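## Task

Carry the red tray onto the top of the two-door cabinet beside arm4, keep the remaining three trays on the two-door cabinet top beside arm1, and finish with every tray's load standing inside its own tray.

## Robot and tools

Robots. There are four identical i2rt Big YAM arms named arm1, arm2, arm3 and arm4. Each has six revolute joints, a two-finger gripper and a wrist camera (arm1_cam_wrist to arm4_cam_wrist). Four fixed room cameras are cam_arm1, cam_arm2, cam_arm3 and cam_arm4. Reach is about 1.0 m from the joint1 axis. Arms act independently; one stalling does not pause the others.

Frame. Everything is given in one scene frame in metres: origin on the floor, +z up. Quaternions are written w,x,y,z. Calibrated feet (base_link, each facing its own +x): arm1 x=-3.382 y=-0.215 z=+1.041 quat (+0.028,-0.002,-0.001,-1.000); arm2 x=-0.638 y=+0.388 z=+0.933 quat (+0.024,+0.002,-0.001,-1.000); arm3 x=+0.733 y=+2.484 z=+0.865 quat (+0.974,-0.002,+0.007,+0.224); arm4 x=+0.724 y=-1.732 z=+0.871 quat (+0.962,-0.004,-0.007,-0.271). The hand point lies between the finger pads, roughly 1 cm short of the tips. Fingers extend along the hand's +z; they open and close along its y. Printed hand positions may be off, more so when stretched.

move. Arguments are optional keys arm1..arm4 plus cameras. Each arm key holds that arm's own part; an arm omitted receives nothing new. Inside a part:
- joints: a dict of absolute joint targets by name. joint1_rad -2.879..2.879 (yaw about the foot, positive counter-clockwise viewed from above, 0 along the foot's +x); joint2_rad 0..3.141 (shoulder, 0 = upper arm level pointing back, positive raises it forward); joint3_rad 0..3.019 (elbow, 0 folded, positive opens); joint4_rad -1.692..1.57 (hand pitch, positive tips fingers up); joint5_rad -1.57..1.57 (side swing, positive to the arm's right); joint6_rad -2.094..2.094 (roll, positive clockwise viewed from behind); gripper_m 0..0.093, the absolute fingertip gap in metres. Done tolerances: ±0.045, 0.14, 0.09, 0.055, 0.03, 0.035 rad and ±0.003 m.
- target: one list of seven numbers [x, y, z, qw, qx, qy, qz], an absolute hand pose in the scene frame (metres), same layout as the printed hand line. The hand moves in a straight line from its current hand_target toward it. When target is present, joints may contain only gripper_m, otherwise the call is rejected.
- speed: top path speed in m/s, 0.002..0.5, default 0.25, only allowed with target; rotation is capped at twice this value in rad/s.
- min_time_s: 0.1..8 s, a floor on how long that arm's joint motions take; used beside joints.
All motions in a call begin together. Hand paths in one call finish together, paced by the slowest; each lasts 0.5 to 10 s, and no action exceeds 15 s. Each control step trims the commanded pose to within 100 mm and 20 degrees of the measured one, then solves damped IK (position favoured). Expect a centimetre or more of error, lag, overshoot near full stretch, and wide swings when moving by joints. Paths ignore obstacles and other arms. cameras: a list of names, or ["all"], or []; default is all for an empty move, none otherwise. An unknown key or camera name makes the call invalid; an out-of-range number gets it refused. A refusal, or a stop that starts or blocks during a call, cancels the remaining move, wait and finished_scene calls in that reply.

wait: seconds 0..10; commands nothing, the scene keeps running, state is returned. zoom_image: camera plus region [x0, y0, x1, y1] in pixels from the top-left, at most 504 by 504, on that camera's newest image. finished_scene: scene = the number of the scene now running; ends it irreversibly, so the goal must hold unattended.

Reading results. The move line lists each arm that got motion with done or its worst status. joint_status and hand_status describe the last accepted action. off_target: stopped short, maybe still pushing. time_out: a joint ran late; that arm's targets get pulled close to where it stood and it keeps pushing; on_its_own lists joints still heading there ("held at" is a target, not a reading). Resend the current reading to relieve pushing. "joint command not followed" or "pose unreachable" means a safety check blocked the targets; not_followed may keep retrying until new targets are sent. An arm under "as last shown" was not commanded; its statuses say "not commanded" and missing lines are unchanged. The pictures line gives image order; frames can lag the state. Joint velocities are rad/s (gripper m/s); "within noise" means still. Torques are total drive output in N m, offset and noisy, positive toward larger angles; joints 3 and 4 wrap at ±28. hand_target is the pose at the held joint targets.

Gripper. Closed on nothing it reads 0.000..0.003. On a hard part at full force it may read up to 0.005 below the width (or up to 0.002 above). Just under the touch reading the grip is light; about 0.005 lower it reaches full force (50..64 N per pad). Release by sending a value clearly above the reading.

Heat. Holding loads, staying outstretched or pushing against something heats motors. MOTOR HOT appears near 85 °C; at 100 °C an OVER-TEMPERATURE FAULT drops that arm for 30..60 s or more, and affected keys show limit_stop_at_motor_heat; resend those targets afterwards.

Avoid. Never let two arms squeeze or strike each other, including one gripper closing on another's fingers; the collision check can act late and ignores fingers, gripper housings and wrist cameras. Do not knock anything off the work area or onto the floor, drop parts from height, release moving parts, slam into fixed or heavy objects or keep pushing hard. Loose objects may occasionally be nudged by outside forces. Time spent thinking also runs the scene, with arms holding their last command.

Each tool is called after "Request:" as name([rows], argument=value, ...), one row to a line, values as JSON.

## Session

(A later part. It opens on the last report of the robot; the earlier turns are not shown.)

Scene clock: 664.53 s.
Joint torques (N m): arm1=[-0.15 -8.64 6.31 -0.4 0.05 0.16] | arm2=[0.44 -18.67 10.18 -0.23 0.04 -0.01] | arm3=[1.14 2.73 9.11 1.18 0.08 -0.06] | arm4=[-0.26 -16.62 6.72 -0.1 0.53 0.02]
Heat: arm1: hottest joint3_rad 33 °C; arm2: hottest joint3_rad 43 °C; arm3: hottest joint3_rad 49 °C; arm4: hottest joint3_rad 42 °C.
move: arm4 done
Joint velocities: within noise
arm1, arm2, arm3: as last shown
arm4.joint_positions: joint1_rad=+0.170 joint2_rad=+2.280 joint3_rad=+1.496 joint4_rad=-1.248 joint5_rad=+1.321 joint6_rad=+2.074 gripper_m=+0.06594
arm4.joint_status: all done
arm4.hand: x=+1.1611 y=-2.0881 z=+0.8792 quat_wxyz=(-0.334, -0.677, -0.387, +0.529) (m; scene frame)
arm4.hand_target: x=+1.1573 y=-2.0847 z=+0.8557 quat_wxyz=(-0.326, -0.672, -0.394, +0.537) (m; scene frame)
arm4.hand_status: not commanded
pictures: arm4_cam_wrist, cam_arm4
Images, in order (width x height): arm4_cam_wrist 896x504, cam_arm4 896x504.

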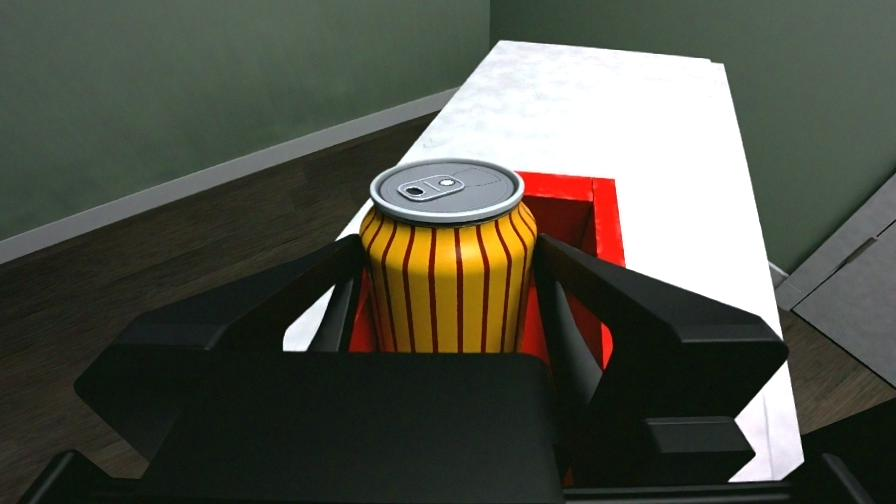

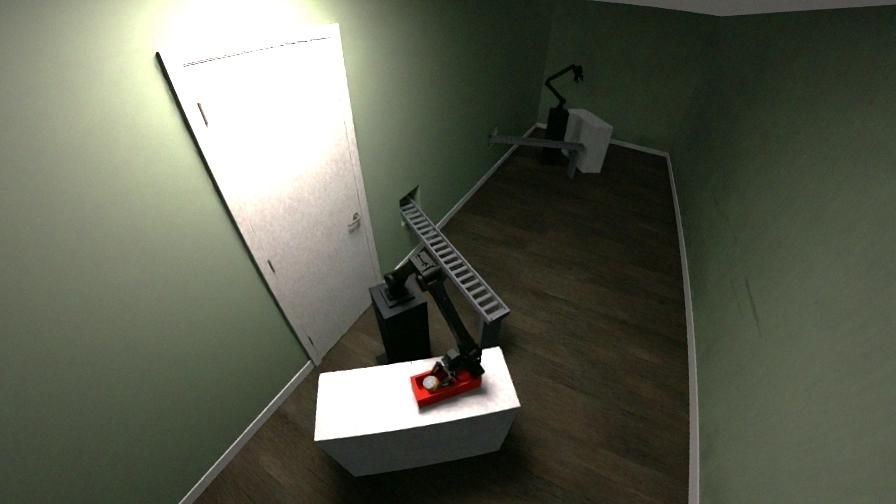

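Request:
move(arm4={"joints":{"gripper_m":0.080}}, cameras=[])

Request:
move(arm4={"target":[1.161,-2.088,0.98,0.329,0.672,0.390,-0.535],"speed":0.12}, cameras=["arm4_cam_wrist","cam_arm4"])

Request:
zoom_image(camera="cam_arm4", region=[400, 340, 500, 420])

Scene clock: 670.53 s.
Joint torques (N m): arm1=[0.09 -8.64 6.28 -0.32 0.05 0.17] | arm2=[0.32 -18.08 10.13 -0.28 0.03 -0.03] | arm3=[1.08 2.37 9.1 1.17 0.08 -0.05] | arm4=[-0.26 -16.67 6.76 -0.28 0.52 0.05]
Heat: arm1: hottest joint3_rad 33 °C; arm2: hottest joint3_rad 43 °C; arm3: hottest joint3_rad 49 °C; arm4: hottest joint3_rad 41 °C.
move: arm4 done
Joint velocities: within noise
arm1, arm3: as last shown
arm2.joint_positions: joint1_rad=+0.886 joint2_rad=+2.140 joint3_rad=+1.588 joint4_rad=-1.024 joint5_rad=+0.004 joint6_rad=+1.540 gripper_m=+0.00104
arm2.joint_status: not commanded
arm2.hand: x=-0.9993 y=-0.0998 z=+0.8970 quat_wxyz=(+0.002, -0.955, +0.298, -0.001) (m; scene frame)
arm2.hand_target: x=-1.0048 y=-0.1048 z=+0.9000 quat_wxyz=(+0.000, -0.955, +0.296, +0.000) (m; scene frame)
arm2.hand_status: not commanded
arm4.joint_positions: joint1_rad=+0.170 joint2_rad=+2.280 joint3_rad=+1.496 joint4_rad=-1.248 joint5_rad=+1.321 joint6_rad=+2.074 gripper_m=+0.07981
arm4.joint_status: all done
arm4.hand: x=+1.1611 y=-2.0881 z=+0.8792 quat_wxyz=(-0.334, -0.677, -0.387, +0.529) (m; scene frame)
arm4.hand_target: x=+1.1573 y=-2.0847 z=+0.8557 quat_wxyz=(-0.326, -0.672, -0.394, +0.537) (m; scene frame)
arm4.hand_status: not commanded
pictures: none
No camera images: "cameras" was empty.

Scene clock: 672.33 s.
Joint torques (N m): arm1=[-0.26 -8.7 6.3 -0.32 0.04 0.17] | arm2=[0.62 -18.26 10.17 -0.21 0.03 -0.02] | arm3=[1.03 2.37 9.13 1.21 0.08 -0.06] | arm4=[-0.62 -19.6 9.66 -0.68 0.6 -0.01]
Heat: arm1: hottest joint3_rad 33 °C; arm2: hottest joint3_rad 43 °C; arm3: hottest joint3_rad 49 °C; arm4: hottest joint3_rad 41 °C.
move: arm4 off_target
Joint velocities: within noise
arm1, arm2: as last shown
arm3.joint_positions: joint1_rad=-0.423 joint2_rad=+0.637 joint3_rad=+1.333 joint4_rad=-1.526 joint5_rad=+0.222 joint6_rad=+0.654 gripper_m=+0.09396
arm3.joint_status: not commanded
arm3.hand: x=+0.9557 y=+2.4547 z=+1.3375 quat_wxyz=(-0.369, -0.322, -0.872, -0.018) (m; scene frame)
arm3.hand_target: x=+0.9552 y=+2.4547 z=+1.3503 quat_wxyz=(-0.382, -0.321, -0.866, -0.024) (m; scene frame)
arm3.hand_status: not commanded
arm4.joint_positions: joint1_rad=+0.170 joint2_rad=+2.127 joint3_rad=+1.496 joint4_rad=-1.448 joint5_rad=+1.324 joint6_rad=+2.074 gripper_m=+0.07992
arm4.joint_status: not commanded
arm4.hand: x=+1.1534 y=-2.0845 z=+0.9691 quat_wxyz=(-0.321, -0.668, -0.398, +0.541) (m; scene frame)
arm4.hand_target: x=+1.1607 y=-2.0878 z=+0.9800 quat_wxyz=(-0.329, -0.673, -0.391, +0.535) (m; scene frame)
arm4.hand_status: off_target (0.014 m and 1.6 deg from the pose sent, 0.101 m and 1.1 deg at the start)
pictures: arm4_cam_wrist, cam_arm4
Images, in order (width x height): arm4_cam_wrist 896x504, cam_arm4 896x504.

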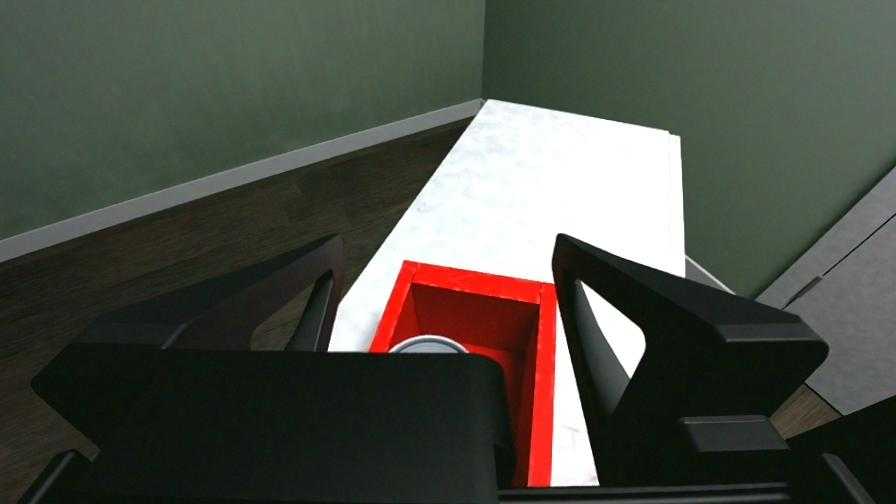

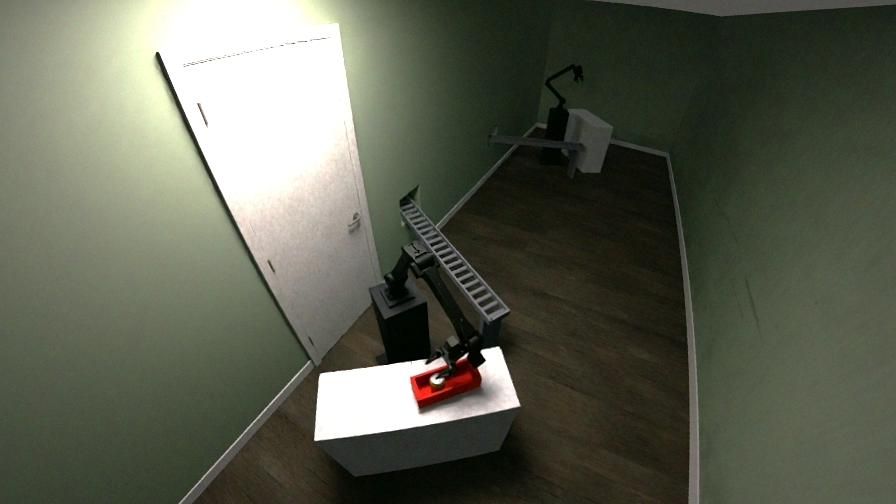

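Scaled by 5.040 from the camera's 896x504 image, which has a finer 1280x720 frame.

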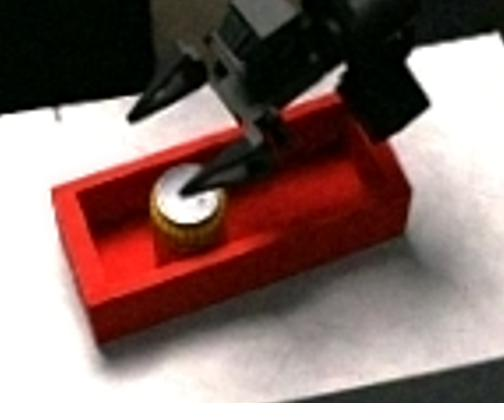

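Request:
finished_scene(scene=2)

The scene is finished: the task was done.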